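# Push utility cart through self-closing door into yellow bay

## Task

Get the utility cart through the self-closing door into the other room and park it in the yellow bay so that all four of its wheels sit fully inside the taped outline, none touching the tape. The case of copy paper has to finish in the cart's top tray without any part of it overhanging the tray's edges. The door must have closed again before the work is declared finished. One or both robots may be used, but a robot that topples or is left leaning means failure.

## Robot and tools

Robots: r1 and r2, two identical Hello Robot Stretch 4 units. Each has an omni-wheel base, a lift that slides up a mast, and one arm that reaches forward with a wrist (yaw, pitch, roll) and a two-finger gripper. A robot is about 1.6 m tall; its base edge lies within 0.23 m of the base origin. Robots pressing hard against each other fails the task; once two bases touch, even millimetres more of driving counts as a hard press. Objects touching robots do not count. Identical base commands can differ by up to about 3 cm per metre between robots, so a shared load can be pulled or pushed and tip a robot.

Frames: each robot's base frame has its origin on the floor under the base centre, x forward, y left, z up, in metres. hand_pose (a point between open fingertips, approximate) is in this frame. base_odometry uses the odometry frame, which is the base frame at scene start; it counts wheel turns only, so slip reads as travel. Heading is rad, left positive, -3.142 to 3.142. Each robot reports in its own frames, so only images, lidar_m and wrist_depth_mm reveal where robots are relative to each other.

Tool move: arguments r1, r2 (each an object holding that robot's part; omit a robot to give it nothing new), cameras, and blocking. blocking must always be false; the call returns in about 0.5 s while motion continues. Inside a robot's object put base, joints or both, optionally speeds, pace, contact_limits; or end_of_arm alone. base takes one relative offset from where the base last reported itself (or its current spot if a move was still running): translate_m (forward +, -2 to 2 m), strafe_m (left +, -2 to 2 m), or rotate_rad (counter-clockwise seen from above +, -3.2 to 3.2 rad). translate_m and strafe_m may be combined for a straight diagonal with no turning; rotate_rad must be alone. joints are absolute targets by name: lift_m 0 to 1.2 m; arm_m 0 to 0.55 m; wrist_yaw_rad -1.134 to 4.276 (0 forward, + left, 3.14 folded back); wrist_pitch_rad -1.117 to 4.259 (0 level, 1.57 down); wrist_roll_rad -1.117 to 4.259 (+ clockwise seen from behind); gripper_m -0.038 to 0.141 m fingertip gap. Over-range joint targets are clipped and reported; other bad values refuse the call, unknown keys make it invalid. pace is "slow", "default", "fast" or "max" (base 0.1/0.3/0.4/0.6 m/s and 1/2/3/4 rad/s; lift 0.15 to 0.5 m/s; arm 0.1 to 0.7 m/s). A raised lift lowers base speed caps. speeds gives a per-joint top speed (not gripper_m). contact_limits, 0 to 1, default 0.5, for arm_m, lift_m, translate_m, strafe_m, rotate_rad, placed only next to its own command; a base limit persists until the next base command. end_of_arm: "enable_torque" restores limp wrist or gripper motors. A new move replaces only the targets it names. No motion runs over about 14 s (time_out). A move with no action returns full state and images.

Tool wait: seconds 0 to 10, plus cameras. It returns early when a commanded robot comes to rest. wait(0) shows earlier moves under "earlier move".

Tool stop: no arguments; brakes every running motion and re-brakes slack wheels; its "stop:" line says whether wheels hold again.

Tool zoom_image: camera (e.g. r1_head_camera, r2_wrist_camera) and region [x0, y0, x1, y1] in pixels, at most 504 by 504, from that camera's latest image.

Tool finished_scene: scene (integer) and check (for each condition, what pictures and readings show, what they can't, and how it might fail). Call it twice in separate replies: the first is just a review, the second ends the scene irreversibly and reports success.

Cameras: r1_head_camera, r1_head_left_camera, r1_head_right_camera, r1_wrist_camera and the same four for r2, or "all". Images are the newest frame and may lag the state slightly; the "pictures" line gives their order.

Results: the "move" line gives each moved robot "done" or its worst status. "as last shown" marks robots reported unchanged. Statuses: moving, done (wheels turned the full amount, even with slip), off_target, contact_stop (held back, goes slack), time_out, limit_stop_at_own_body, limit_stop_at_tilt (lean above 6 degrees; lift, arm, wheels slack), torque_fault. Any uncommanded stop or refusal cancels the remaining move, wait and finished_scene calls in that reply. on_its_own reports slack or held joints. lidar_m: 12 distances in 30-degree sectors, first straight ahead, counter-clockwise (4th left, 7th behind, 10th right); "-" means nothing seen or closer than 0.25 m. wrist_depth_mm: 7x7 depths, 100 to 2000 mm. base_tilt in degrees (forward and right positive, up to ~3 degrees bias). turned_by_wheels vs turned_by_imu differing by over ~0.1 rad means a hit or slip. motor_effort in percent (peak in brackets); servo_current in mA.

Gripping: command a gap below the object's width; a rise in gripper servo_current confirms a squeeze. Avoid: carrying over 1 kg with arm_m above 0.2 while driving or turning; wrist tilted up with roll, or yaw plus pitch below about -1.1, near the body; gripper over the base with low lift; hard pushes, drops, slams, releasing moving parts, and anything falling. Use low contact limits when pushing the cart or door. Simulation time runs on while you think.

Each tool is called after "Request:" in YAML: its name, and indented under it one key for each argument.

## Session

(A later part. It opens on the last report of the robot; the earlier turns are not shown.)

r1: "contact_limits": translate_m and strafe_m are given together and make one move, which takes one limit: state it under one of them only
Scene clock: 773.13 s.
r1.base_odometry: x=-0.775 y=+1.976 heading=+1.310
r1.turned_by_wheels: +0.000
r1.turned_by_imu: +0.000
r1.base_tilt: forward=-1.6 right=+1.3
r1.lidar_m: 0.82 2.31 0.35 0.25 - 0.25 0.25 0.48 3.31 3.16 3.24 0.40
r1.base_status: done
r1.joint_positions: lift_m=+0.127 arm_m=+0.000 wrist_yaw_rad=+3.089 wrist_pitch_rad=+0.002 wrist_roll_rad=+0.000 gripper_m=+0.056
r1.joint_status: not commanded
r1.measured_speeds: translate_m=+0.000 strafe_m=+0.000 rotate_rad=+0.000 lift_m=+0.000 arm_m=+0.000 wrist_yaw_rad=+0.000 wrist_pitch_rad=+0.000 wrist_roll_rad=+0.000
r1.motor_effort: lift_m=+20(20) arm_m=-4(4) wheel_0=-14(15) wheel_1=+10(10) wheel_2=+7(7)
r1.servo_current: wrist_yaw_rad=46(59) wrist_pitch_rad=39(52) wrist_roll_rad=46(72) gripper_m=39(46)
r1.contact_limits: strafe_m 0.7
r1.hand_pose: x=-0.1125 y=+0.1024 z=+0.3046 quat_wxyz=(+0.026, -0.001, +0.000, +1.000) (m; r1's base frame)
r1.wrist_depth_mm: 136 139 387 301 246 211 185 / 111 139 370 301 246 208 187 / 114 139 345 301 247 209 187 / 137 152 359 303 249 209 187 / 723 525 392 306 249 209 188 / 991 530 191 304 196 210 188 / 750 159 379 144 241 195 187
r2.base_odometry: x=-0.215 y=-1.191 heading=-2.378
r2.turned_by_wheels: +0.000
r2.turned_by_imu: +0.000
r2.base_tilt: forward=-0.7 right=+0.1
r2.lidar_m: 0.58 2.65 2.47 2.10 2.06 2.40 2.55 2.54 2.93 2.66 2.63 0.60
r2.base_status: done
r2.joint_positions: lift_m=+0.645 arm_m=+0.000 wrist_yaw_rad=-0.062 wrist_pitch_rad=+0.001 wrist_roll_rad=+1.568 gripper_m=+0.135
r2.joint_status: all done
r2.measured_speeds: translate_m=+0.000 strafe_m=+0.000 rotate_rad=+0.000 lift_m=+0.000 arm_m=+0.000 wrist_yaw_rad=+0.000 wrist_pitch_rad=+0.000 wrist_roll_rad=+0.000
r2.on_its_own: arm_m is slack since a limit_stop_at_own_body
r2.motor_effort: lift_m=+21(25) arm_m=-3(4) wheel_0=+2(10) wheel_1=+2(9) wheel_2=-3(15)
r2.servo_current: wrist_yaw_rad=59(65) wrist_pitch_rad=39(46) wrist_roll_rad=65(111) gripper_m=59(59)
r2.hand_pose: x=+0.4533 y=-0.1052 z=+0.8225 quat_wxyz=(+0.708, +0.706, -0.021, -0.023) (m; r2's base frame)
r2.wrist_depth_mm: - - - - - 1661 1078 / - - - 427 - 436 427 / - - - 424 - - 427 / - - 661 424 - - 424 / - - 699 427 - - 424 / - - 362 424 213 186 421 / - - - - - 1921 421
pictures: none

Request:
move:
  blocking: false
  cameras: ["r2_wrist_camera"]
  r1: {"base": {"translate_m": -0.82, "strafe_m": 0.56}, "pace": "slow", "contact_limits": {"translate_m": 0.8}}
  r2: {"joints": {"lift_m": 0.685}}

Request:
wait:
  seconds: 1.5
  cameras: ["r2_wrist_camera", "r2_head_camera"]

Scene clock: 778.73 s.
move: r1 moving; r2 moving
r1.base_odometry: x=-0.785 y=+1.967 heading=+1.311
r1.turned_by_wheels: +0.000
r1.turned_by_imu: +0.000
r1.base_tilt: forward=-1.6 right=+1.3
r1.lidar_m: 0.83 2.32 0.38 0.25 - 0.25 0.25 0.46 3.30 3.16 3.25 0.41
r1.base_status: translate_m moving; strafe_m moving
r1.joint_positions: lift_m=+0.127 arm_m=+0.000 wrist_yaw_rad=+3.089 wrist_pitch_rad=+0.002 wrist_roll_rad=+0.000 gripper_m=+0.056
r1.joint_status: not commanded
r1.measured_speeds: translate_m=-0.044 strafe_m=+0.030 rotate_rad=+0.000 lift_m=+0.000 arm_m=+0.000 wrist_yaw_rad=+0.000 wrist_pitch_rad=+0.000 wrist_roll_rad=+0.000
r1.motor_effort: lift_m=+20(20) arm_m=-4(4) wheel_0=-18(20) wheel_1=+11(13) wheel_2=+11(13)
r1.servo_current: wrist_yaw_rad=46(59) wrist_pitch_rad=39(52) wrist_roll_rad=46(59) gripper_m=46(46)
r1.contact_limits: translate_m 0.8
r1.hand_pose: x=-0.1125 y=+0.1024 z=+0.3046 quat_wxyz=(+0.026, -0.001, +0.000, +1.000) (m; r1's base frame)
r1.wrist_depth_mm: 136 138 382 298 246 208 187 / 111 139 368 300 246 213 188 / 114 139 342 301 247 211 188 / 137 152 355 300 248 210 189 / 715 512 389 304 248 210 189 / 715 512 192 304 196 211 189 / 715 159 379 143 244 197 190
r2.base_odometry: x=-0.215 y=-1.191 heading=-2.378
r2.turned_by_wheels: +0.000
r2.turned_by_imu: +0.000
r2.base_tilt: forward=-0.7 right=+0.1
r2.lidar_m: 0.58 2.61 2.45 2.11 2.08 2.42 2.54 2.54 2.93 2.61 2.65 0.60
r2.base_status: not commanded
r2.joint_positions: lift_m=+0.677 arm_m=+0.000 wrist_yaw_rad=-0.062 wrist_pitch_rad=+0.001 wrist_roll_rad=+1.568 gripper_m=+0.135
r2.joint_status: lift_m moving
r2.measured_speeds: translate_m=+0.000 strafe_m=+0.000 rotate_rad=+0.000 lift_m=+0.073 arm_m=+0.000 wrist_yaw_rad=+0.000 wrist_pitch_rad=+0.000 wrist_roll_rad=+0.000
r2.on_its_own: arm_m is slack since a limit_stop_at_own_body
r2.motor_effort: lift_m=+21(25) arm_m=-3(3) wheel_0=+2(2) wheel_1=+2(3) wheel_2=-4(4)
r2.servo_current: wrist_yaw_rad=46(52) wrist_pitch_rad=39(46) wrist_roll_rad=52(52) gripper_m=52(59)
r2.hand_pose: x=+0.4533 y=-0.1052 z=+0.8548 quat_wxyz=(+0.708, +0.706, -0.021, -0.023) (m; r2's base frame)
r2.wrist_depth_mm: - - - - - 1661 1182 / - - - 427 436 591 427 / - - - 424 - - 424 / - - 668 424 - - 421 / - - 707 421 - - 421 / - - 750 364 213 185 421 / - - - - - - 424
pictures: r2_wrist_camera
Images, in order (width x height): r2_wrist_camera 616x392.

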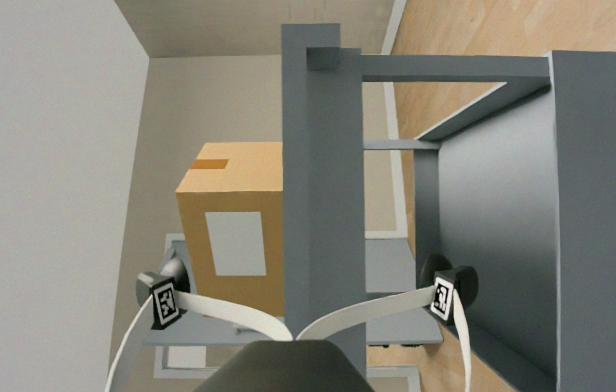

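Scene clock: 779.23 s.
earlier move: r1 moving; r2 done
r1.base_odometry: x=-0.817 y=+1.940 heading=+1.311
r1.turned_by_wheels: +0.000
r1.turned_by_imu: +0.000
r1.base_tilt: forward=-1.6 right=+1.3
r1.lidar_m: 0.90 2.37 0.43 0.25 0.25 0.26 0.25 0.40 3.33 3.18 3.30 0.45
r1.base_status: translate_m moving; strafe_m moving
r1.joint_positions: lift_m=+0.127 arm_m=+0.000 wrist_yaw_rad=+3.089 wrist_pitch_rad=+0.002 wrist_roll_rad=+0.000 gripper_m=+0.056
r1.joint_status: not commanded
r1.measured_speeds: translate_m=-0.082 strafe_m=+0.058 rotate_rad=-0.002 lift_m=+0.000 arm_m=+0.000 wrist_yaw_rad=+0.000 wrist_pitch_rad=+0.000 wrist_roll_rad=+0.000
r1.motor_effort: lift_m=+20(20) arm_m=-4(4) wheel_0=-16(21) wheel_1=+10(13) wheel_2=+12(14)
r1.servo_current: wrist_yaw_rad=39(59) wrist_pitch_rad=39(52) wrist_roll_rad=46(59) gripper_m=39(46)
r1.contact_limits: translate_m 0.8
r1.hand_pose: x=-0.1125 y=+0.1024 z=+0.3046 quat_wxyz=(+0.026, -0.001, +0.000, +1.000) (m; r1's base frame)
r1.wrist_depth_mm: 136 138 364 294 246 211 191 / 110 139 353 294 248 216 192 / 115 139 332 297 248 213 192 / 137 151 343 297 249 214 193 / 676 466 368 296 250 213 193 / 691 492 193 298 196 214 193 / 683 455 357 143 245 202 194
r2.base_odometry: x=-0.215 y=-1.191 heading=-2.378
r2.turned_by_wheels: +0.000
r2.turned_by_imu: +0.000
r2.base_tilt: forward=-0.6 right=+0.1
r2.lidar_m: 0.57 3.26 2.42 2.10 2.09 2.44 2.52 2.54 2.92 2.64 2.64 0.60
r2.base_status: not commanded
r2.joint_positions: lift_m=+0.685 arm_m=+0.000 wrist_yaw_rad=-0.062 wrist_pitch_rad=+0.001 wrist_roll_rad=+1.568 gripper_m=+0.135
r2.joint_status: all done
r2.measured_speeds: translate_m=+0.000 strafe_m=+0.000 rotate_rad=+0.000 lift_m=+0.000 arm_m=+0.000 wrist_yaw_rad=+0.000 wrist_pitch_rad=+0.000 wrist_roll_rad=+0.000
r2.on_its_own: arm_m is slack since a limit_stop_at_own_body
r2.motor_effort: lift_m=+21(25) arm_m=-3(4) wheel_0=+2(3) wheel_1=+2(3) wheel_2=-3(4)
r2.servo_current: wrist_yaw_rad=52(65) wrist_pitch_rad=39(46) wrist_roll_rad=52(59) gripper_m=59(59)
r2.hand_pose: x=+0.4533 y=-0.1052 z=+0.8625 quat_wxyz=(+0.708, +0.706, -0.021, -0.023) (m; r2's base frame)
r2.wrist_depth_mm: - - - - - 1661 1160 / - - - 427 433 609 430 / - - - 427 - 854 427 / - - 676 421 1025 - 424 / - - 707 424 1025 - 421 / - - 750 362 418 185 - / - - - - - - -
wait: 0.50 of 1.5 s (r2 has come to rest)
pictures: r2_head_camera, r2_wrist_camera
Images, in order (width x height): r2_head_camera 420x560, r2_wrist_camera 616x392.

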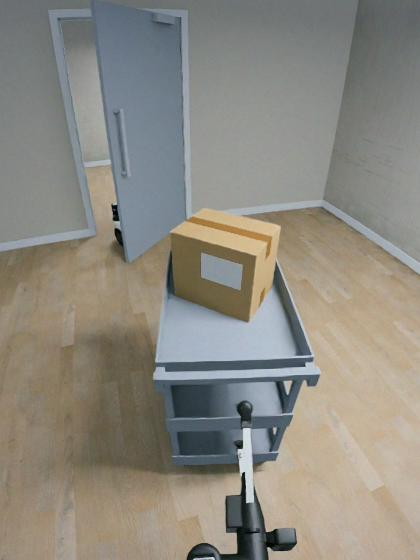

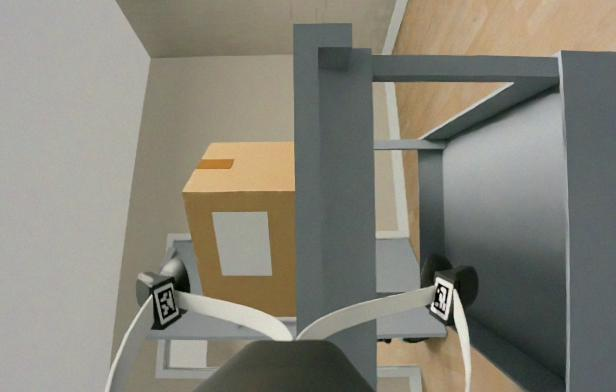

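Request:
move:
  blocking: false
  cameras: ["r1_head_left_camera"]
  r2: {"base": {"translate_m": 0.125}, "pace": "slow", "contact_limits": {"translate_m": 0.3}}

Request:
wait:
  seconds: 3
  cameras: ["r2_wrist_camera", "r2_head_camera", "r1_head_camera"]

Scene clock: 788.00 s.
earlier move: r1 contact_stop
move: r2 moving
r1.base_odometry: x=-1.264 y=+1.689 heading=+1.654
r1.turned_by_wheels: +0.343
r1.turned_by_imu: +0.372
r1.base_tilt: forward=-1.6 right=+1.3
r1.lidar_m: 2.62 3.22 1.42 0.32 0.25 - 0.25 0.25 0.56 3.57 0.96 1.49
r1.base_status: translate_m contact_stop; strafe_m contact_stop
r1.joint_positions: lift_m=+0.127 arm_m=+0.000 wrist_yaw_rad=+3.089 wrist_pitch_rad=+0.002 wrist_roll_rad=+0.000 gripper_m=+0.056
r1.joint_status: not commanded
r1.measured_speeds: translate_m=+0.049 strafe_m=-0.001 rotate_rad=+0.115 lift_m=+0.000 arm_m=+0.000 wrist_yaw_rad=+0.000 wrist_pitch_rad=+0.000 wrist_roll_rad=+0.000
r1.on_its_own: the wheels are slack since a contact_stop
r1.motor_effort: lift_m=+20(20) arm_m=+4(4) wheel_0=-1(1) wheel_1=+0(0) wheel_2=+0(0)
r1.servo_current: wrist_yaw_rad=65(65) wrist_pitch_rad=39(52) wrist_roll_rad=46(65) gripper_m=46(46)
r1.contact_limits: translate_m 0.8
r1.hand_pose: x=-0.1126 y=+0.1024 z=+0.3046 quat_wxyz=(+0.026, -0.001, +0.000, +1.000) (m; r1's base frame)
r1.wrist_depth_mm: - 137 315 291 268 252 240 / - 138 307 290 271 253 239 / 112 138 267 293 271 254 241 / 126 144 309 293 271 252 239 / 379 347 317 291 270 255 242 / 382 347 195 294 196 255 243 / 389 343 320 143 271 249 241
r2.base_odometry: x=-0.223 y=-1.200 heading=-2.377
r2.turned_by_wheels: +0.000
r2.turned_by_imu: +0.002
r2.base_tilt: forward=-0.7 right=+0.0
r2.lidar_m: 0.56 3.24 2.46 2.10 2.09 2.40 2.55 2.54 2.94 2.63 2.65 0.58
r2.base_status: translate_m moving
r2.joint_positions: lift_m=+0.685 arm_m=+0.000 wrist_yaw_rad=-0.062 wrist_pitch_rad=+0.001 wrist_roll_rad=+1.568 gripper_m=+0.135
r2.joint_status: not commanded
r2.measured_speeds: translate_m=+0.048 strafe_m=+0.000 rotate_rad=-0.002 lift_m=+0.000 arm_m=+0.000 wrist_yaw_rad=+0.000 wrist_pitch_rad=+0.000 wrist_roll_rad=+0.000
r2.on_its_own: arm_m is slack since a limit_stop_at_own_body
r2.motor_effort: lift_m=+21(21) arm_m=-3(4) wheel_0=+7(7) wheel_1=+6(7) wheel_2=-9(10)
r2.servo_current: wrist_yaw_rad=39(46) wrist_pitch_rad=39(46) wrist_roll_rad=52(52) gripper_m=52(59)
r2.contact_limits: translate_m 0.3
r2.hand_pose: x=+0.4533 y=-0.1052 z=+0.8625 quat_wxyz=(+0.708, +0.706, -0.021, -0.023) (m; r2's base frame)
r2.wrist_depth_mm: - - - - - 1756 1160 / - - - 415 427 591 424 / - - - 415 - 866 415 / - - 654 413 1025 - 410 / - - 691 413 1008 - - / - - 741 351 410 185 - / - - - - - - -
pictures: r1_head_left_camera
Images, in order (width x height): r1_head_left_camera 420x672.

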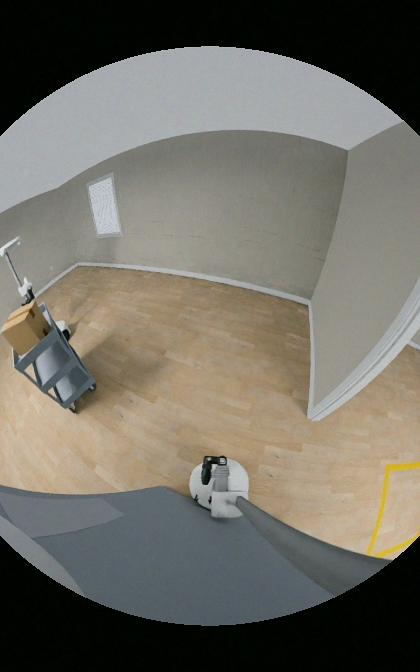

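not run: a stop that you did not command came earlier in this reply.

Request:
move:
  blocking: false
  cameras: ["r1_head_camera", "r1_head_left_camera", "r1_head_right_camera", "r2_head_camera", "r2_wrist_camera"]

Scene clock: 827.80 s.
earlier move: r1 contact_stop; r2 done
r1.base_odometry: x=-1.272 y=+1.785 heading=+1.873
r1.turned_by_wheels: +0.219
r1.turned_by_imu: +0.220
r1.base_tilt: forward=-1.6 right=+1.3
r1.lidar_m: 2.64 2.38 1.36 0.25 0.25 - 0.25 0.38 3.58 0.88 0.96 2.50
r1.base_status: translate_m contact_stop (by the wheels' count: -0.304 of -0.820); strafe_m contact_stop (by the wheels' count: +0.367 of +0.560)
r1.joint_positions: lift_m=+0.127 arm_m=+0.000 wrist_yaw_rad=+3.089 wrist_pitch_rad=+0.002 wrist_roll_rad=+0.000 gripper_m=+0.056
r1.joint_status: not commanded
r1.measured_speeds: translate_m=+0.000 strafe_m=+0.000 rotate_rad=+0.000 lift_m=+0.000 arm_m=+0.000 wrist_yaw_rad=+0.000 wrist_pitch_rad=+0.000 wrist_roll_rad=+0.000
r1.on_its_own: the wheels are slack since a contact_stop
r1.motor_effort: lift_m=+20(20) arm_m=+4(5) wheel_0=+0(1) wheel_1=+0(0) wheel_2=+0(0)
r1.servo_current: wrist_yaw_rad=59(72) wrist_pitch_rad=39(52) wrist_roll_rad=46(72) gripper_m=39(52)
r1.contact_limits: translate_m 0.8
r1.hand_pose: x=-0.1126 y=+0.1024 z=+0.3046 quat_wxyz=(+0.026, -0.001, +0.000, +1.000) (m; r1's base frame)
r1.wrist_depth_mm: - 138 355 293 249 214 195 / - 138 338 296 249 215 196 / 112 138 259 296 250 216 196 / 126 145 340 296 250 216 198 / 138 469 366 297 252 213 197 / 1078 473 193 297 197 217 197 / 788 459 355 143 247 208 197
r2.base_odometry: x=-0.305 y=-1.278 heading=-2.378
r2.turned_by_wheels: +0.000
r2.turned_by_imu: +0.001
r2.base_tilt: forward=-0.7 right=+0.1
r2.lidar_m: 0.46 3.14 2.50 2.13 2.14 2.49 2.65 2.67 3.08 2.62 2.59 0.45
r2.base_status: done
r2.joint_positions: lift_m=+0.685 arm_m=+0.000 wrist_yaw_rad=-0.062 wrist_pitch_rad=+0.001 wrist_roll_rad=+1.568 gripper_m=+0.135
r2.joint_status: not commanded
r2.measured_speeds: translate_m=+0.000 strafe_m=+0.000 rotate_rad=+0.000 lift_m=+0.000 arm_m=+0.000 wrist_yaw_rad=+0.000 wrist_pitch_rad=+0.000 wrist_roll_rad=+0.000
r2.on_its_own: arm_m is slack since a limit_stop_at_own_body
r2.motor_effort: lift_m=+21(21) arm_m=-3(4) wheel_0=+3(9) wheel_1=+4(8) wheel_2=-5(10)
r2.servo_current: wrist_yaw_rad=59(59) wrist_pitch_rad=46(52) wrist_roll_rad=52(65) gripper_m=46(59)
r2.contact_limits: translate_m 0.3
r2.hand_pose: x=+0.4533 y=-0.1052 z=+0.8625 quat_wxyz=(+0.708, +0.706, -0.021, -0.023) (m; r2's base frame)
r2.wrist_depth_mm: - - - 306 306 1397 315 / - - - 303 304 1708 - / - - 676 303 301 831 - / - - 539 300 303 - - / - - 580 300 298 842 - / - - 603 240 213 186 - / - - - - - - -
pictures: r1_head_camera, r1_head_left_camera, r1_head_right_camera, r2_head_camera, r2_wrist_camera
Images, in order (width x height): r1_head_camera 420x560, r1_head_left_camera 420x672, r1_head_right_camera 420x672, r2_head_camera 420x560, r2_wrist_camera 616x392.

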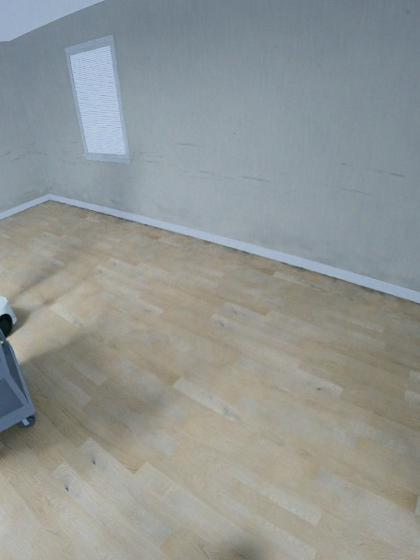

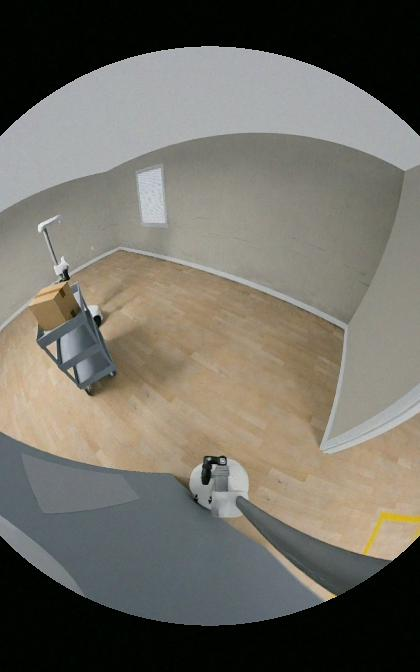

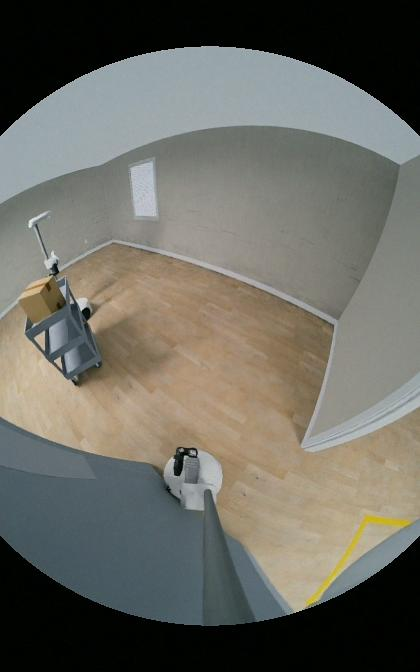

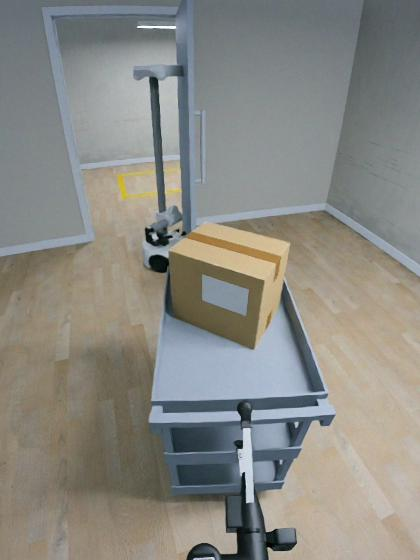

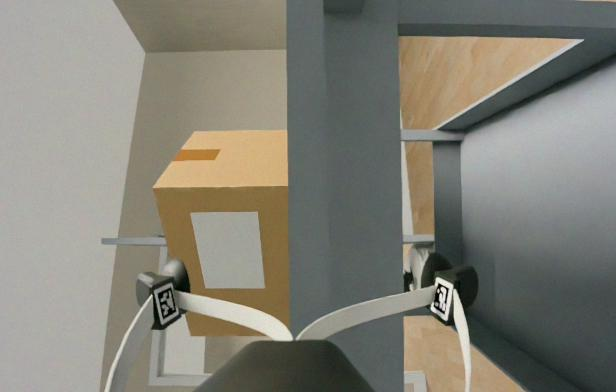

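Request:
zoom_image:
  camera: "r2_head_camera"
  region: [110, 0, 240, 280]

Request:
zoom_image:
  camera: "r1_head_left_camera"
  region: [0, 380, 420, 672]

Scaled by 1.800 from the camera's 420x560 image, which has a finer 1200x1600 frame.

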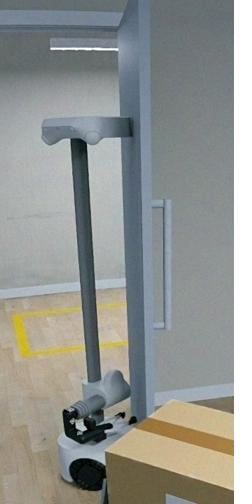

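Scaled by 1.200 from the camera's 420x672 image, which has a finer 600x960 frame.

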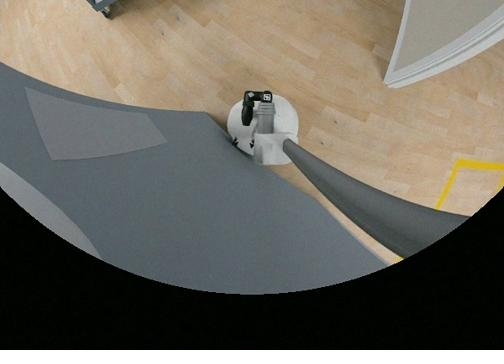

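Request:
move:
  blocking: false
  cameras: []
  r1: {"base": {"translate_m": 0.139, "strafe_m": 0.314}, "pace": "slow", "contact_limits": {"translate_m": 0.8}}
  r2: {"base": {"translate_m": 0.01}, "pace": "slow", "contact_limits": {"translate_m": 0.3}}

Request:
wait:
  seconds: 2
  cameras: ["r2_head_camera", "r2_wrist_camera"]

Scene clock: 909.77 s.
move: r1 moving; r2 moving
r1.base_odometry: x=-1.284 y=+1.787 heading=+1.873
r1.turned_by_wheels: +0.000
r1.turned_by_imu: +0.000
r1.base_tilt: forward=-1.6 right=+1.3
r1.lidar_m: 2.63 2.35 1.34 0.25 0.25 - 0.25 0.36 3.60 0.90 0.98 2.50
r1.base_status: translate_m moving; strafe_m moving
r1.joint_positions: lift_m=+0.127 arm_m=+0.000 wrist_yaw_rad=+3.089 wrist_pitch_rad=+0.002 wrist_roll_rad=+0.000 gripper_m=+0.056
r1.joint_status: not commanded
r1.measured_speeds: translate_m=+0.020 strafe_m=+0.045 rotate_rad=-0.001 lift_m=+0.000 arm_m=+0.000 wrist_yaw_rad=+0.000 wrist_pitch_rad=+0.000 wrist_roll_rad=+0.000
r1.motor_effort: lift_m=+20(20) arm_m=+4(4) wheel_0=-11(12) wheel_1=+10(11) wheel_2=-1(2)
r1.servo_current: wrist_yaw_rad=52(72) wrist_pitch_rad=46(46) wrist_roll_rad=52(59) gripper_m=39(46)
r1.contact_limits: translate_m 0.8
r1.hand_pose: x=-0.1126 y=+0.1024 z=+0.3046 quat_wxyz=(+0.026, -0.001, +0.000, +1.000) (m; r1's base frame)
r1.wrist_depth_mm: - 137 345 294 248 214 196 / - 138 336 294 250 216 196 / 112 138 258 294 250 217 196 / 127 144 340 294 251 216 197 / 559 462 364 297 250 213 198 / 809 469 193 297 197 219 197 / 798 452 353 144 247 210 198
r2.base_odometry: x=-0.311 y=-1.284 heading=-2.377
r2.turned_by_wheels: +0.000
r2.turned_by_imu: +0.001
r2.base_tilt: forward=-0.7 right=+0.0
r2.lidar_m: 0.44 3.13 2.47 2.13 2.14 2.42 2.65 2.65 3.03 2.62 2.61 0.47
r2.base_status: translate_m moving
r2.joint_positions: lift_m=+0.685 arm_m=+0.000 wrist_yaw_rad=-0.062 wrist_pitch_rad=+0.001 wrist_roll_rad=+1.568 gripper_m=+0.135
r2.joint_status: not commanded
r2.measured_speeds: translate_m=+0.013 strafe_m=+0.000 rotate_rad=+0.001 lift_m=+0.000 arm_m=+0.000 wrist_yaw_rad=+0.000 wrist_pitch_rad=+0.000 wrist_roll_rad=+0.000
r2.on_its_own: arm_m is slack since a limit_stop_at_own_body
r2.motor_effort: lift_m=+21(21) arm_m=-4(4) wheel_0=+5(7) wheel_1=+6(6) wheel_2=-7(10)
r2.servo_current: wrist_yaw_rad=39(59) wrist_pitch_rad=39(46) wrist_roll_rad=46(59) gripper_m=52(59)
r2.contact_limits: translate_m 0.3
r2.hand_pose: x=+0.4533 y=-0.1052 z=+0.8625 quat_wxyz=(+0.708, +0.706, -0.021, -0.023) (m; r2's base frame)
r2.wrist_depth_mm: - - - 296 296 1397 317 / - - - 294 296 1756 - / - - 661 293 294 842 - / - - 525 293 293 891 - / - - 569 232 293 842 - / - - 597 231 212 185 - / - - - - - - -
pictures: none
No camera images: "cameras" was empty.

Scene clock: 910.17 s.
earlier move: r1 moving; r2 done
r1.base_odometry: x=-1.312 y=+1.790 heading=+1.873
r1.turned_by_wheels: +0.000
r1.turned_by_imu: +0.000
r1.base_tilt: forward=-1.6 right=+1.3
r1.lidar_m: 2.65 2.31 1.34 0.25 0.25 - 0.25 0.36 3.64 0.93 1.04 2.51
r1.base_status: translate_m moving; strafe_m moving
r1.joint_positions: lift_m=+0.127 arm_m=+0.000 wrist_yaw_rad=+3.089 wrist_pitch_rad=+0.002 wrist_roll_rad=+0.000 gripper_m=+0.056
r1.joint_status: not commanded
r1.measured_speeds: translate_m=+0.037 strafe_m=+0.083 rotate_rad=-0.001 lift_m=+0.000 arm_m=+0.000 wrist_yaw_rad=+0.000 wrist_pitch_rad=+0.000 wrist_roll_rad=+0.000
r1.motor_effort: lift_m=+20(20) arm_m=+4(4) wheel_0=-12(14) wheel_1=+9(13) wheel_2=+0(2)
r1.servo_current: wrist_yaw_rad=46(72) wrist_pitch_rad=39(46) wrist_roll_rad=52(59) gripper_m=39(46)
r1.contact_limits: translate_m 0.8
r1.hand_pose: x=-0.1126 y=+0.1024 z=+0.3046 quat_wxyz=(+0.026, -0.001, +0.000, +1.000) (m; r1's base frame)
r1.wrist_depth_mm: - 137 343 293 250 216 196 / - 138 336 291 249 216 196 / 112 138 259 293 250 216 197 / 126 145 338 296 250 217 197 / 559 462 357 294 251 213 199 / 707 459 195 297 196 218 198 / 715 445 353 143 247 210 199
r2.base_odometry: x=-0.312 y=-1.284 heading=-2.377
r2.turned_by_wheels: +0.000
r2.turned_by_imu: +0.000
r2.base_tilt: forward=-0.7 right=+0.1
r2.lidar_m: 0.45 3.16 2.50 2.14 2.13 2.41 2.67 2.68 3.04 2.62 2.60 0.47
r2.base_status: done
r2.joint_positions: lift_m=+0.685 arm_m=+0.000 wrist_yaw_rad=-0.062 wrist_pitch_rad=+0.001 wrist_roll_rad=+1.568 gripper_m=+0.135
r2.joint_status: not commanded
r2.measured_speeds: translate_m=+0.000 strafe_m=+0.000 rotate_rad=+0.000 lift_m=+0.000 arm_m=+0.000 wrist_yaw_rad=+0.000 wrist_pitch_rad=+0.000 wrist_roll_rad=+0.000
r2.on_its_own: arm_m is slack since a limit_stop_at_own_body
r2.motor_effort: lift_m=+21(21) arm_m=-3(4) wheel_0=+4(7) wheel_1=+5(6) wheel_2=-5(10)
r2.servo_current: wrist_yaw_rad=52(59) wrist_pitch_rad=39(46) wrist_roll_rad=52(59) gripper_m=46(59)
r2.contact_limits: translate_m 0.3
r2.hand_pose: x=+0.4533 y=-0.1052 z=+0.8625 quat_wxyz=(+0.708, +0.706, -0.021, -0.023) (m; r2's base frame)
r2.wrist_depth_mm: - - - 294 296 1397 317 / - - - 293 296 1661 - / - - 661 293 293 842 - / - - 521 291 291 878 - / - - 564 231 289 854 - / - - 591 230 211 185 - / - - - - - - -
wait: 0.40 of 2 s (r2 has come to rest)
pictures: r2_head_camera, r2_wrist_camera
Images, in order (width x height): r2_head_camera 420x560, r2_wrist_camera 616x392.

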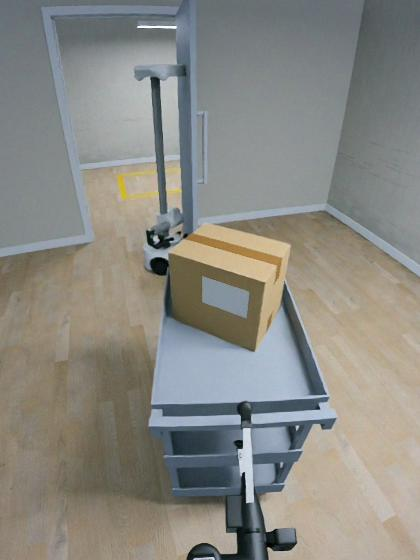

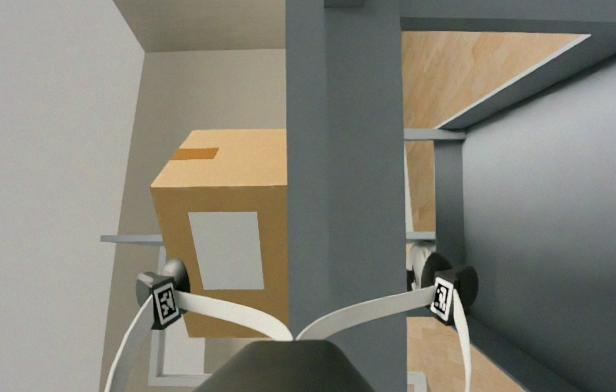

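Request:
move:
  blocking: false
  cameras: []
  r2: {"joints": {"gripper_m": 0.005}}

Request:
wait:
  seconds: 3
  cameras: ["r2_head_camera", "r2_wrist_camera", "r1_head_left_camera"]

Scene clock: 914.07 s.
earlier move: r1 done
move: r2 moving
r1.base_odometry: x=-1.613 y=+1.824 heading=+1.873
r1.turned_by_wheels: +0.000
r1.turned_by_imu: +0.002
r1.base_tilt: forward=-1.5 right=+1.3
r1.lidar_m: 2.68 1.04 1.04 2.92 2.19 2.14 0.25 0.33 3.94 1.20 1.47 2.57
r1.base_status: done
r1.joint_positions: lift_m=+0.127 arm_m=+0.000 wrist_yaw_rad=+3.089 wrist_pitch_rad=+0.002 wrist_roll_rad=+0.000 gripper_m=+0.056
r1.joint_status: not commanded
r1.measured_speeds: translate_m=+0.000 strafe_m=+0.000 rotate_rad=+0.000 lift_m=+0.000 arm_m=+0.000 wrist_yaw_rad=+0.000 wrist_pitch_rad=+0.000 wrist_roll_rad=+0.000
r1.motor_effort: lift_m=+20(20) arm_m=+4(5) wheel_0=-8(8) wheel_1=+5(7) wheel_2=+2(3)
r1.servo_current: wrist_yaw_rad=39(65) wrist_pitch_rad=46(46) wrist_roll_rad=46(72) gripper_m=39(46)
r1.contact_limits: translate_m 0.8
r1.hand_pose: x=-0.1126 y=+0.1024 z=+0.3046 quat_wxyz=(+0.026, -0.001, +0.000, +1.000) (m; r1's base frame)
r1.wrist_depth_mm: - 137 340 289 - - - / - 138 325 291 - - - / 112 138 260 291 - - - / 127 144 325 294 - - - / 496 418 342 293 - - 1618 / 521 421 195 293 190 1182 1138 / 508 421 338 143 699 778 820
r2.base_odometry: x=-0.312 y=-1.284 heading=-2.377
r2.turned_by_wheels: +0.000
r2.turned_by_imu: +0.001
r2.base_tilt: forward=-0.7 right=+0.0
r2.lidar_m: 0.43 3.16 2.50 2.12 2.13 2.44 2.66 2.66 3.06 2.63 2.63 0.47
r2.base_status: not commanded
r2.joint_positions: lift_m=+0.685 arm_m=+0.000 wrist_yaw_rad=-0.062 wrist_pitch_rad=+0.001 wrist_roll_rad=+1.568 gripper_m=+0.123
r2.joint_status: gripper_m moving
r2.measured_speeds: translate_m=+0.000 strafe_m=+0.000 rotate_rad=+0.000 lift_m=+0.000 arm_m=+0.000 wrist_yaw_rad=+0.000 wrist_pitch_rad=+0.000 wrist_roll_rad=+0.000
r2.on_its_own: arm_m is slack since a limit_stop_at_own_body
r2.motor_effort: lift_m=+21(21) arm_m=-3(3) wheel_0=+5(5) wheel_1=+5(5) wheel_2=-5(6)
r2.servo_current: wrist_yaw_rad=52(52) wrist_pitch_rad=39(46) wrist_roll_rad=52(59) gripper_m=104(111)
r2.contact_limits: translate_m 0.3
r2.hand_pose: x=+0.4533 y=-0.1052 z=+0.8625 quat_wxyz=(+0.708, +0.706, -0.021, -0.023) (m; r2's base frame)
r2.wrist_depth_mm: - - - 294 294 1366 317 / - - - 294 294 1708 - / - - 668 293 293 842 - / - - 525 291 291 891 - / - - 559 230 291 842 - / - - 217 230 201 - - / - - - - - - -
pictures: none
No camera images: "cameras" was empty.

Scene clock: 915.73 s.
earlier move: r2 done
r1.base_odometry: x=-1.613 y=+1.824 heading=+1.873
r1.turned_by_wheels: +0.000
r1.turned_by_imu: +0.000
r1.base_tilt: forward=-1.6 right=+1.3
r1.lidar_m: 2.72 1.05 1.05 2.92 2.19 2.15 0.25 0.32 3.92 1.20 1.50 2.56
r1.base_status: done
r1.joint_positions: lift_m=+0.127 arm_m=+0.000 wrist_yaw_rad=+3.089 wrist_pitch_rad=+0.002 wrist_roll_rad=+0.000 gripper_m=+0.056
r1.joint_status: not commanded
r1.measured_speeds: translate_m=+0.000 strafe_m=+0.000 rotate_rad=+0.000 lift_m=+0.000 arm_m=+0.000 wrist_yaw_rad=+0.000 wrist_pitch_rad=+0.000 wrist_roll_rad=+0.000
r1.motor_effort: lift_m=+20(20) arm_m=+4(5) wheel_0=-7(8) wheel_1=+5(7) wheel_2=+2(3)
r1.servo_current: wrist_yaw_rad=59(72) wrist_pitch_rad=46(52) wrist_roll_rad=52(72) gripper_m=46(52)
r1.contact_limits: translate_m 0.8
r1.hand_pose: x=-0.1126 y=+0.1024 z=+0.3046 quat_wxyz=(+0.026, -0.001, +0.000, +1.000) (m; r1's base frame)
r1.wrist_depth_mm: - 137 342 289 - - - / - 138 324 290 - - - / 112 138 259 291 - - - / 127 144 327 293 - - - / 500 418 345 293 - - 1618 / 521 421 195 294 191 1160 1182 / 504 427 338 143 699 768 820
r2.base_odometry: x=-0.312 y=-1.284 heading=-2.377
r2.turned_by_wheels: +0.000
r2.turned_by_imu: +0.000
r2.base_tilt: forward=-0.7 right=+0.0
r2.lidar_m: 0.43 3.13 2.49 2.15 2.13 2.44 2.67 2.65 3.06 2.62 2.63 0.47
r2.base_status: not commanded
r2.joint_positions: lift_m=+0.685 arm_m=+0.000 wrist_yaw_rad=-0.062 wrist_pitch_rad=+0.001 wrist_roll_rad=+1.568 gripper_m=+0.006
r2.joint_status: all done
r2.measured_speeds: translate_m=+0.000 strafe_m=+0.000 rotate_rad=+0.000 lift_m=+0.000 arm_m=+0.000 wrist_yaw_rad=+0.000 wrist_pitch_rad=+0.000 wrist_roll_rad=+0.000
r2.on_its_own: arm_m is slack since a limit_stop_at_own_body
r2.motor_effort: lift_m=+21(21) arm_m=-3(4) wheel_0=+4(5) wheel_1=+5(5) wheel_2=-5(6)
r2.servo_current: wrist_yaw_rad=52(65) wrist_pitch_rad=39(46) wrist_roll_rad=33(65) gripper_m=85(163)
r2.contact_limits: translate_m 0.3
r2.hand_pose: x=+0.4533 y=-0.1052 z=+0.8625 quat_wxyz=(+0.708, +0.706, -0.021, -0.023) (m; r2's base frame)
r2.wrist_depth_mm: - - - 294 293 1397 317 / - - - 293 293 1708 - / - - 661 291 293 831 - / - - 525 290 291 - - / - - 569 230 290 - - / - - 193 229 183 - - / - - - - - - -
wait: 1.67 of 3 s (r2 has come to rest)
pictures: r1_head_left_camera, r2_head_camera, r2_wrist_camera
Images, in order (width x height): r1_head_left_camera 420x672, r2_head_camera 420x560, r2_wrist_camera 616x392.

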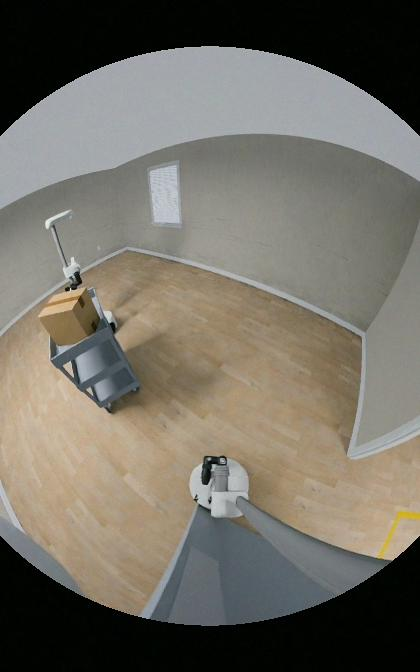

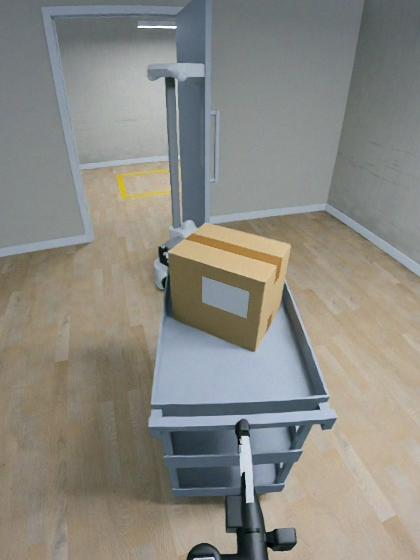

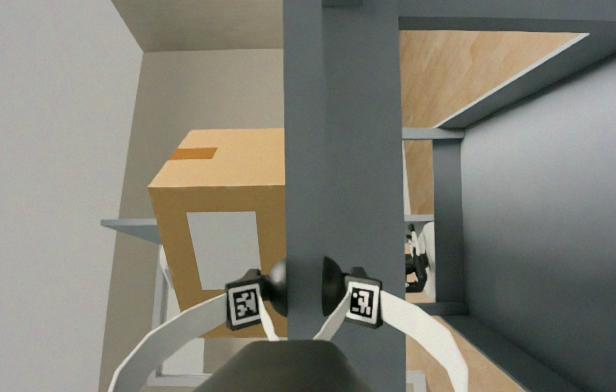

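Request:
zoom_image:
  camera: "r2_wrist_camera"
  region: [210, 230, 410, 360]

Request:
zoom_image:
  camera: "r2_head_camera"
  region: [200, 380, 290, 480]

Scaled by 2.520.

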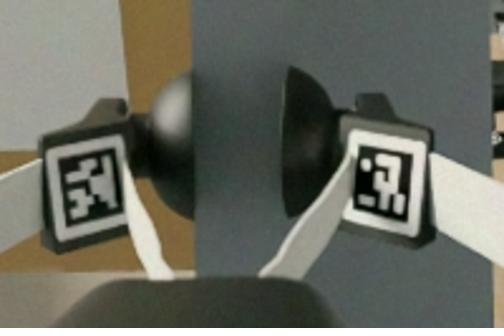

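Scaled by 5.040 from the camera's 420x560 image, which has a finer 1200x1600 frame.

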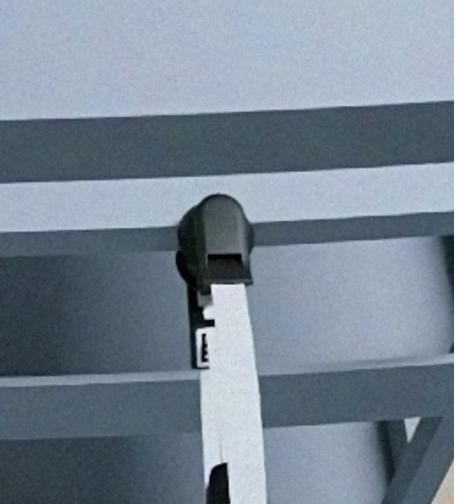

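Request:
zoom_image:
  camera: "r2_head_camera"
  region: [140, 210, 340, 420]

Request:
zoom_image:
  camera: "r1_head_left_camera"
  region: [20, 190, 170, 430]

Scaled by 2.400 from the camera's 420x560 image, which has a finer 1200x1600 frame.

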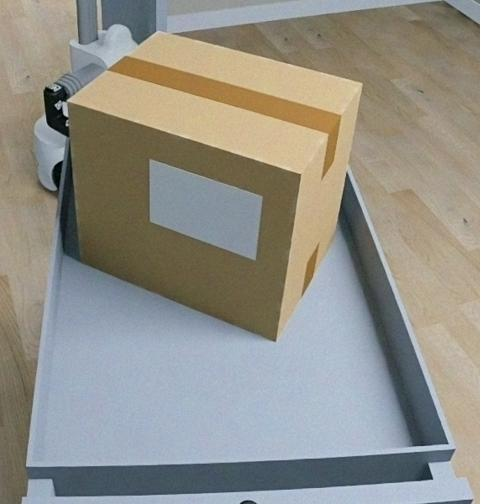

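Scaled by 2.100 from the camera's 420x672 image, which has a finer 600x960 frame.

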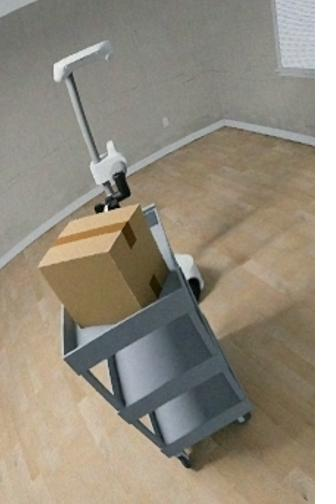

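Request:
zoom_image:
  camera: "r1_head_left_camera"
  region: [80, 340, 160, 420]

Request:
zoom_image:
  camera: "r2_head_camera"
  region: [150, 400, 330, 520]

Scaled by 6.300 from the camera's 420x672 image, which has a finer 600x960 frame.

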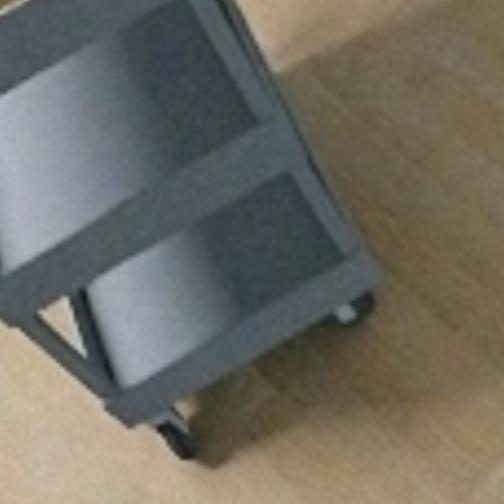

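Scaled by 2.800 from the camera's 420x560 image, which has a finer 1200x1600 frame.

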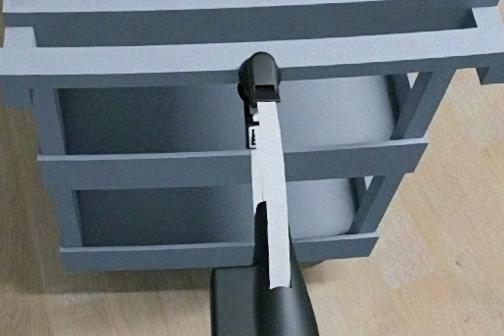

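Request:
move:
  blocking: false
  cameras: []
  r2: {"base": {"strafe_m": 0.12}, "pace": "slow"}

Request:
wait:
  seconds: 3
  cameras: ["r2_head_camera", "r2_wrist_camera", "r1_head_left_camera"]

Scene clock: 1000.73 s.
move: r2 moving
r1.base_odometry: x=-1.613 y=+1.824 heading=+1.873
r1.turned_by_wheels: +0.000
r1.turned_by_imu: +0.000
r1.base_tilt: forward=-1.5 right=+1.3
r1.lidar_m: 2.71 1.04 1.07 2.92 2.22 2.13 0.25 0.32 3.93 1.17 1.49 2.55
r1.base_status: not commanded
r1.joint_positions: lift_m=+0.127 arm_m=+0.000 wrist_yaw_rad=+3.089 wrist_pitch_rad=+0.002 wrist_roll_rad=+0.000 gripper_m=+0.056
r1.joint_status: not commanded
r1.measured_speeds: translate_m=+0.000 strafe_m=+0.000 rotate_rad=+0.000 lift_m=+0.000 arm_m=+0.000 wrist_yaw_rad=+0.000 wrist_pitch_rad=+0.000 wrist_roll_rad=+0.000
r1.motor_effort: lift_m=+20(20) arm_m=+5(5) wheel_0=-7(8) wheel_1=+5(5) wheel_2=+2(2)
r1.servo_current: wrist_yaw_rad=46(65) wrist_pitch_rad=46(46) wrist_roll_rad=39(59) gripper_m=46(46)
r1.contact_limits: translate_m 0.8
r1.hand_pose: x=-0.1126 y=+0.1024 z=+0.3046 quat_wxyz=(+0.026, -0.001, +0.000, +1.000) (m; r1's base frame)
r1.wrist_depth_mm: - 137 340 290 - - - / - 138 325 290 - - - / 112 138 260 293 - - - / 126 145 327 293 - - - / 496 421 343 293 - - 1618 / 521 418 195 293 190 1160 1138 / 508 418 338 143 707 788 820
r2.base_odometry: x=-0.302 y=-1.295 heading=-2.377
r2.turned_by_wheels: +0.000
r2.turned_by_imu: +0.000
r2.base_tilt: forward=-0.7 right=+0.1
r2.lidar_m: 0.44 3.15 2.47 2.13 2.11 2.40 2.65 2.66 3.06 2.63 2.63 0.48
r2.base_status: strafe_m moving
r2.joint_positions: lift_m=+0.685 arm_m=+0.000 wrist_yaw_rad=-0.066 wrist_pitch_rad=+0.001 wrist_roll_rad=+1.568 gripper_m=+0.006
r2.joint_status: not commanded
r2.measured_speeds: translate_m=+0.000 strafe_m=+0.056 rotate_rad=+0.001 lift_m=+0.000 arm_m=+0.000 wrist_yaw_rad=-0.020 wrist_pitch_rad=+0.000 wrist_roll_rad=+0.000
r2.on_its_own: arm_m is slack since a limit_stop_at_own_body
r2.motor_effort: lift_m=+21(21) arm_m=-3(4) wheel_0=-9(11) wheel_1=+5(8) wheel_2=+0(4)
r2.servo_current: wrist_yaw_rad=59(59) wrist_pitch_rad=33(46) wrist_roll_rad=52(59) gripper_m=85(91)
r2.hand_pose: x=+0.4530 y=-0.1062 z=+0.8625 quat_wxyz=(+0.708, +0.706, -0.023, -0.024) (m; r2's base frame)
r2.wrist_depth_mm: - - - 298 297 1366 320 / - - - 294 297 1708 - / - - 676 293 293 831 - / - - 525 291 293 - - / - - 559 231 291 - - / - - 194 229 182 - - / - - - - - - -
pictures: none
No camera images: "cameras" was empty.

Scene clock: 1002.57 s.
earlier move: r2 done
r1.base_odometry: x=-1.613 y=+1.824 heading=+1.873
r1.turned_by_wheels: +0.000
r1.turned_by_imu: +0.000
r1.base_tilt: forward=-1.6 right=+1.3
r1.lidar_m: 2.72 1.04 1.05 2.92 2.21 2.13 0.25 0.34 3.93 1.19 1.49 2.55
r1.base_status: not commanded
r1.joint_positions: lift_m=+0.127 arm_m=+0.000 wrist_yaw_rad=+3.089 wrist_pitch_rad=+0.002 wrist_roll_rad=+0.000 gripper_m=+0.056
r1.joint_status: not commanded
r1.measured_speeds: translate_m=+0.000 strafe_m=+0.000 rotate_rad=+0.000 lift_m=+0.000 arm_m=+0.000 wrist_yaw_rad=+0.000 wrist_pitch_rad=+0.000 wrist_roll_rad=+0.000
r1.motor_effort: lift_m=+20(20) arm_m=+4(5) wheel_0=-7(8) wheel_1=+5(5) wheel_2=+2(3)
r1.servo_current: wrist_yaw_rad=39(72) wrist_pitch_rad=46(52) wrist_roll_rad=39(59) gripper_m=52(52)
r1.contact_limits: translate_m 0.8
r1.hand_pose: x=-0.1126 y=+0.1024 z=+0.3046 quat_wxyz=(+0.026, -0.001, +0.000, +1.000) (m; r1's base frame)
r1.wrist_depth_mm: - 137 338 290 - - - / - 138 325 289 - - - / 112 138 260 290 - - - / 127 144 325 294 - - - / 500 418 343 291 - - 1618 / 521 418 195 293 190 1160 1138 / 504 421 338 143 699 778 820
r2.base_odometry: x=-0.229 y=-1.371 heading=-2.377
r2.turned_by_wheels: +0.000
r2.turned_by_imu: +0.000
r2.base_tilt: forward=-0.7 right=+0.1
r2.lidar_m: 0.43 3.10 2.36 2.03 2.02 2.33 2.70 2.69 3.12 2.73 2.72 0.45
r2.base_status: done
r2.joint_positions: lift_m=+0.685 arm_m=+0.000 wrist_yaw_rad=-0.068 wrist_pitch_rad=+0.001 wrist_roll_rad=+1.568 gripper_m=+0.006
r2.joint_status: not commanded
r2.measured_speeds: translate_m=+0.000 strafe_m=+0.000 rotate_rad=+0.000 lift_m=+0.000 arm_m=+0.000 wrist_yaw_rad=+0.000 wrist_pitch_rad=+0.000 wrist_roll_rad=+0.000
r2.on_its_own: arm_m is slack since a limit_stop_at_own_body
r2.motor_effort: lift_m=+21(21) arm_m=-4(4) wheel_0=-4(14) wheel_1=+4(10) wheel_2=+0(4)
r2.servo_current: wrist_yaw_rad=52(65) wrist_pitch_rad=39(52) wrist_roll_rad=46(59) gripper_m=78(91)
r2.hand_pose: x=+0.4527 y=-0.1069 z=+0.8625 quat_wxyz=(+0.708, +0.706, -0.024, -0.025) (m; r2's base frame)
r2.wrist_depth_mm: - - - 202 257 1708 - / - - 661 205 262 831 - / - - 500 208 267 854 - / - - 530 212 271 866 - / - - 597 216 277 - - / - - 193 217 181 - - / - - - - - 1863 500
wait: 1.83 of 3 s (r2 has come to rest)
pictures: r1_head_left_camera, r2_head_camera, r2_wrist_camera
Images, in order (width x height): r1_head_left_camera 420x672, r2_head_camera 420x560, r2_wrist_camera 616x392.

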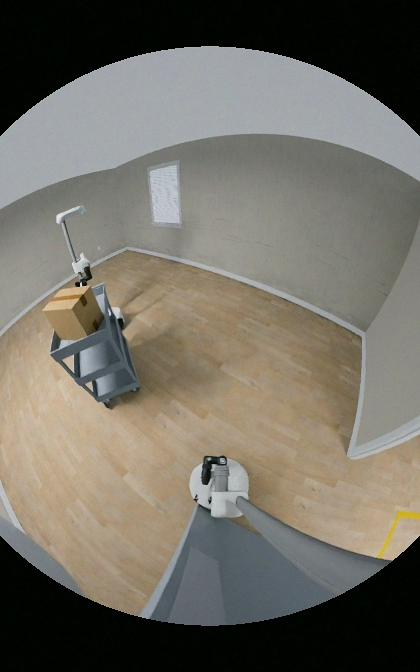

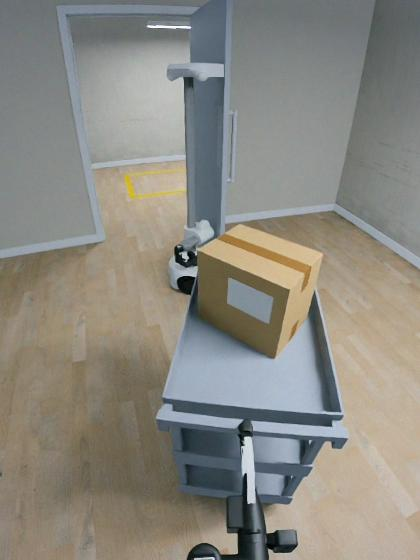

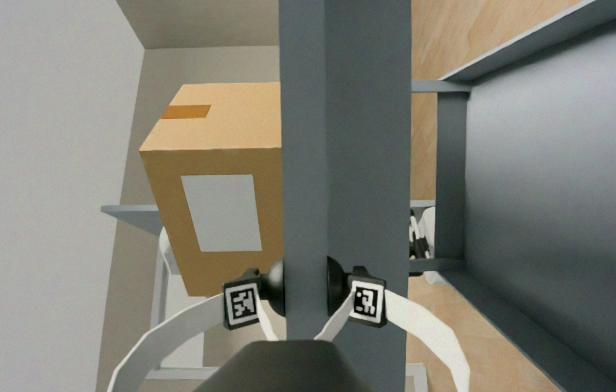

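Request:
zoom_image:
  camera: "r1_head_left_camera"
  region: [20, 190, 170, 430]

Request:
zoom_image:
  camera: "r1_head_left_camera"
  region: [80, 340, 160, 420]

Scaled by 2.100 from the camera's 420x672 image, which has a finer 600x960 frame.

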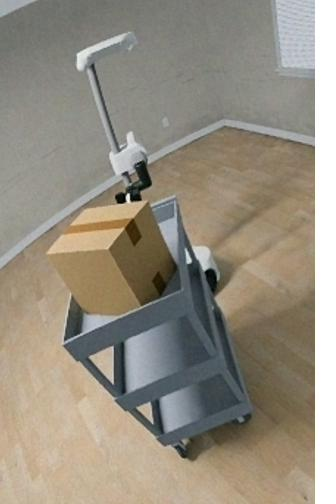

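Scaled by 6.300 from the camera's 420x672 image, which has a finer 600x960 frame.

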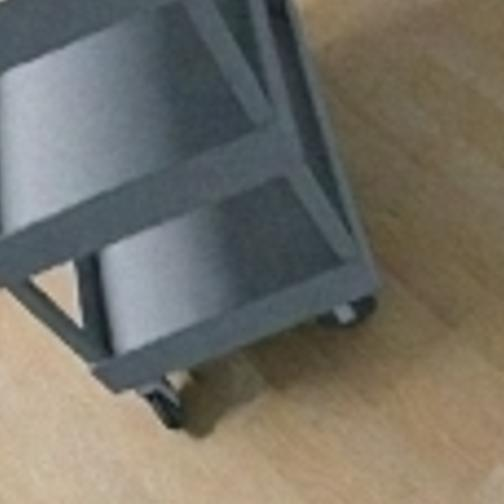

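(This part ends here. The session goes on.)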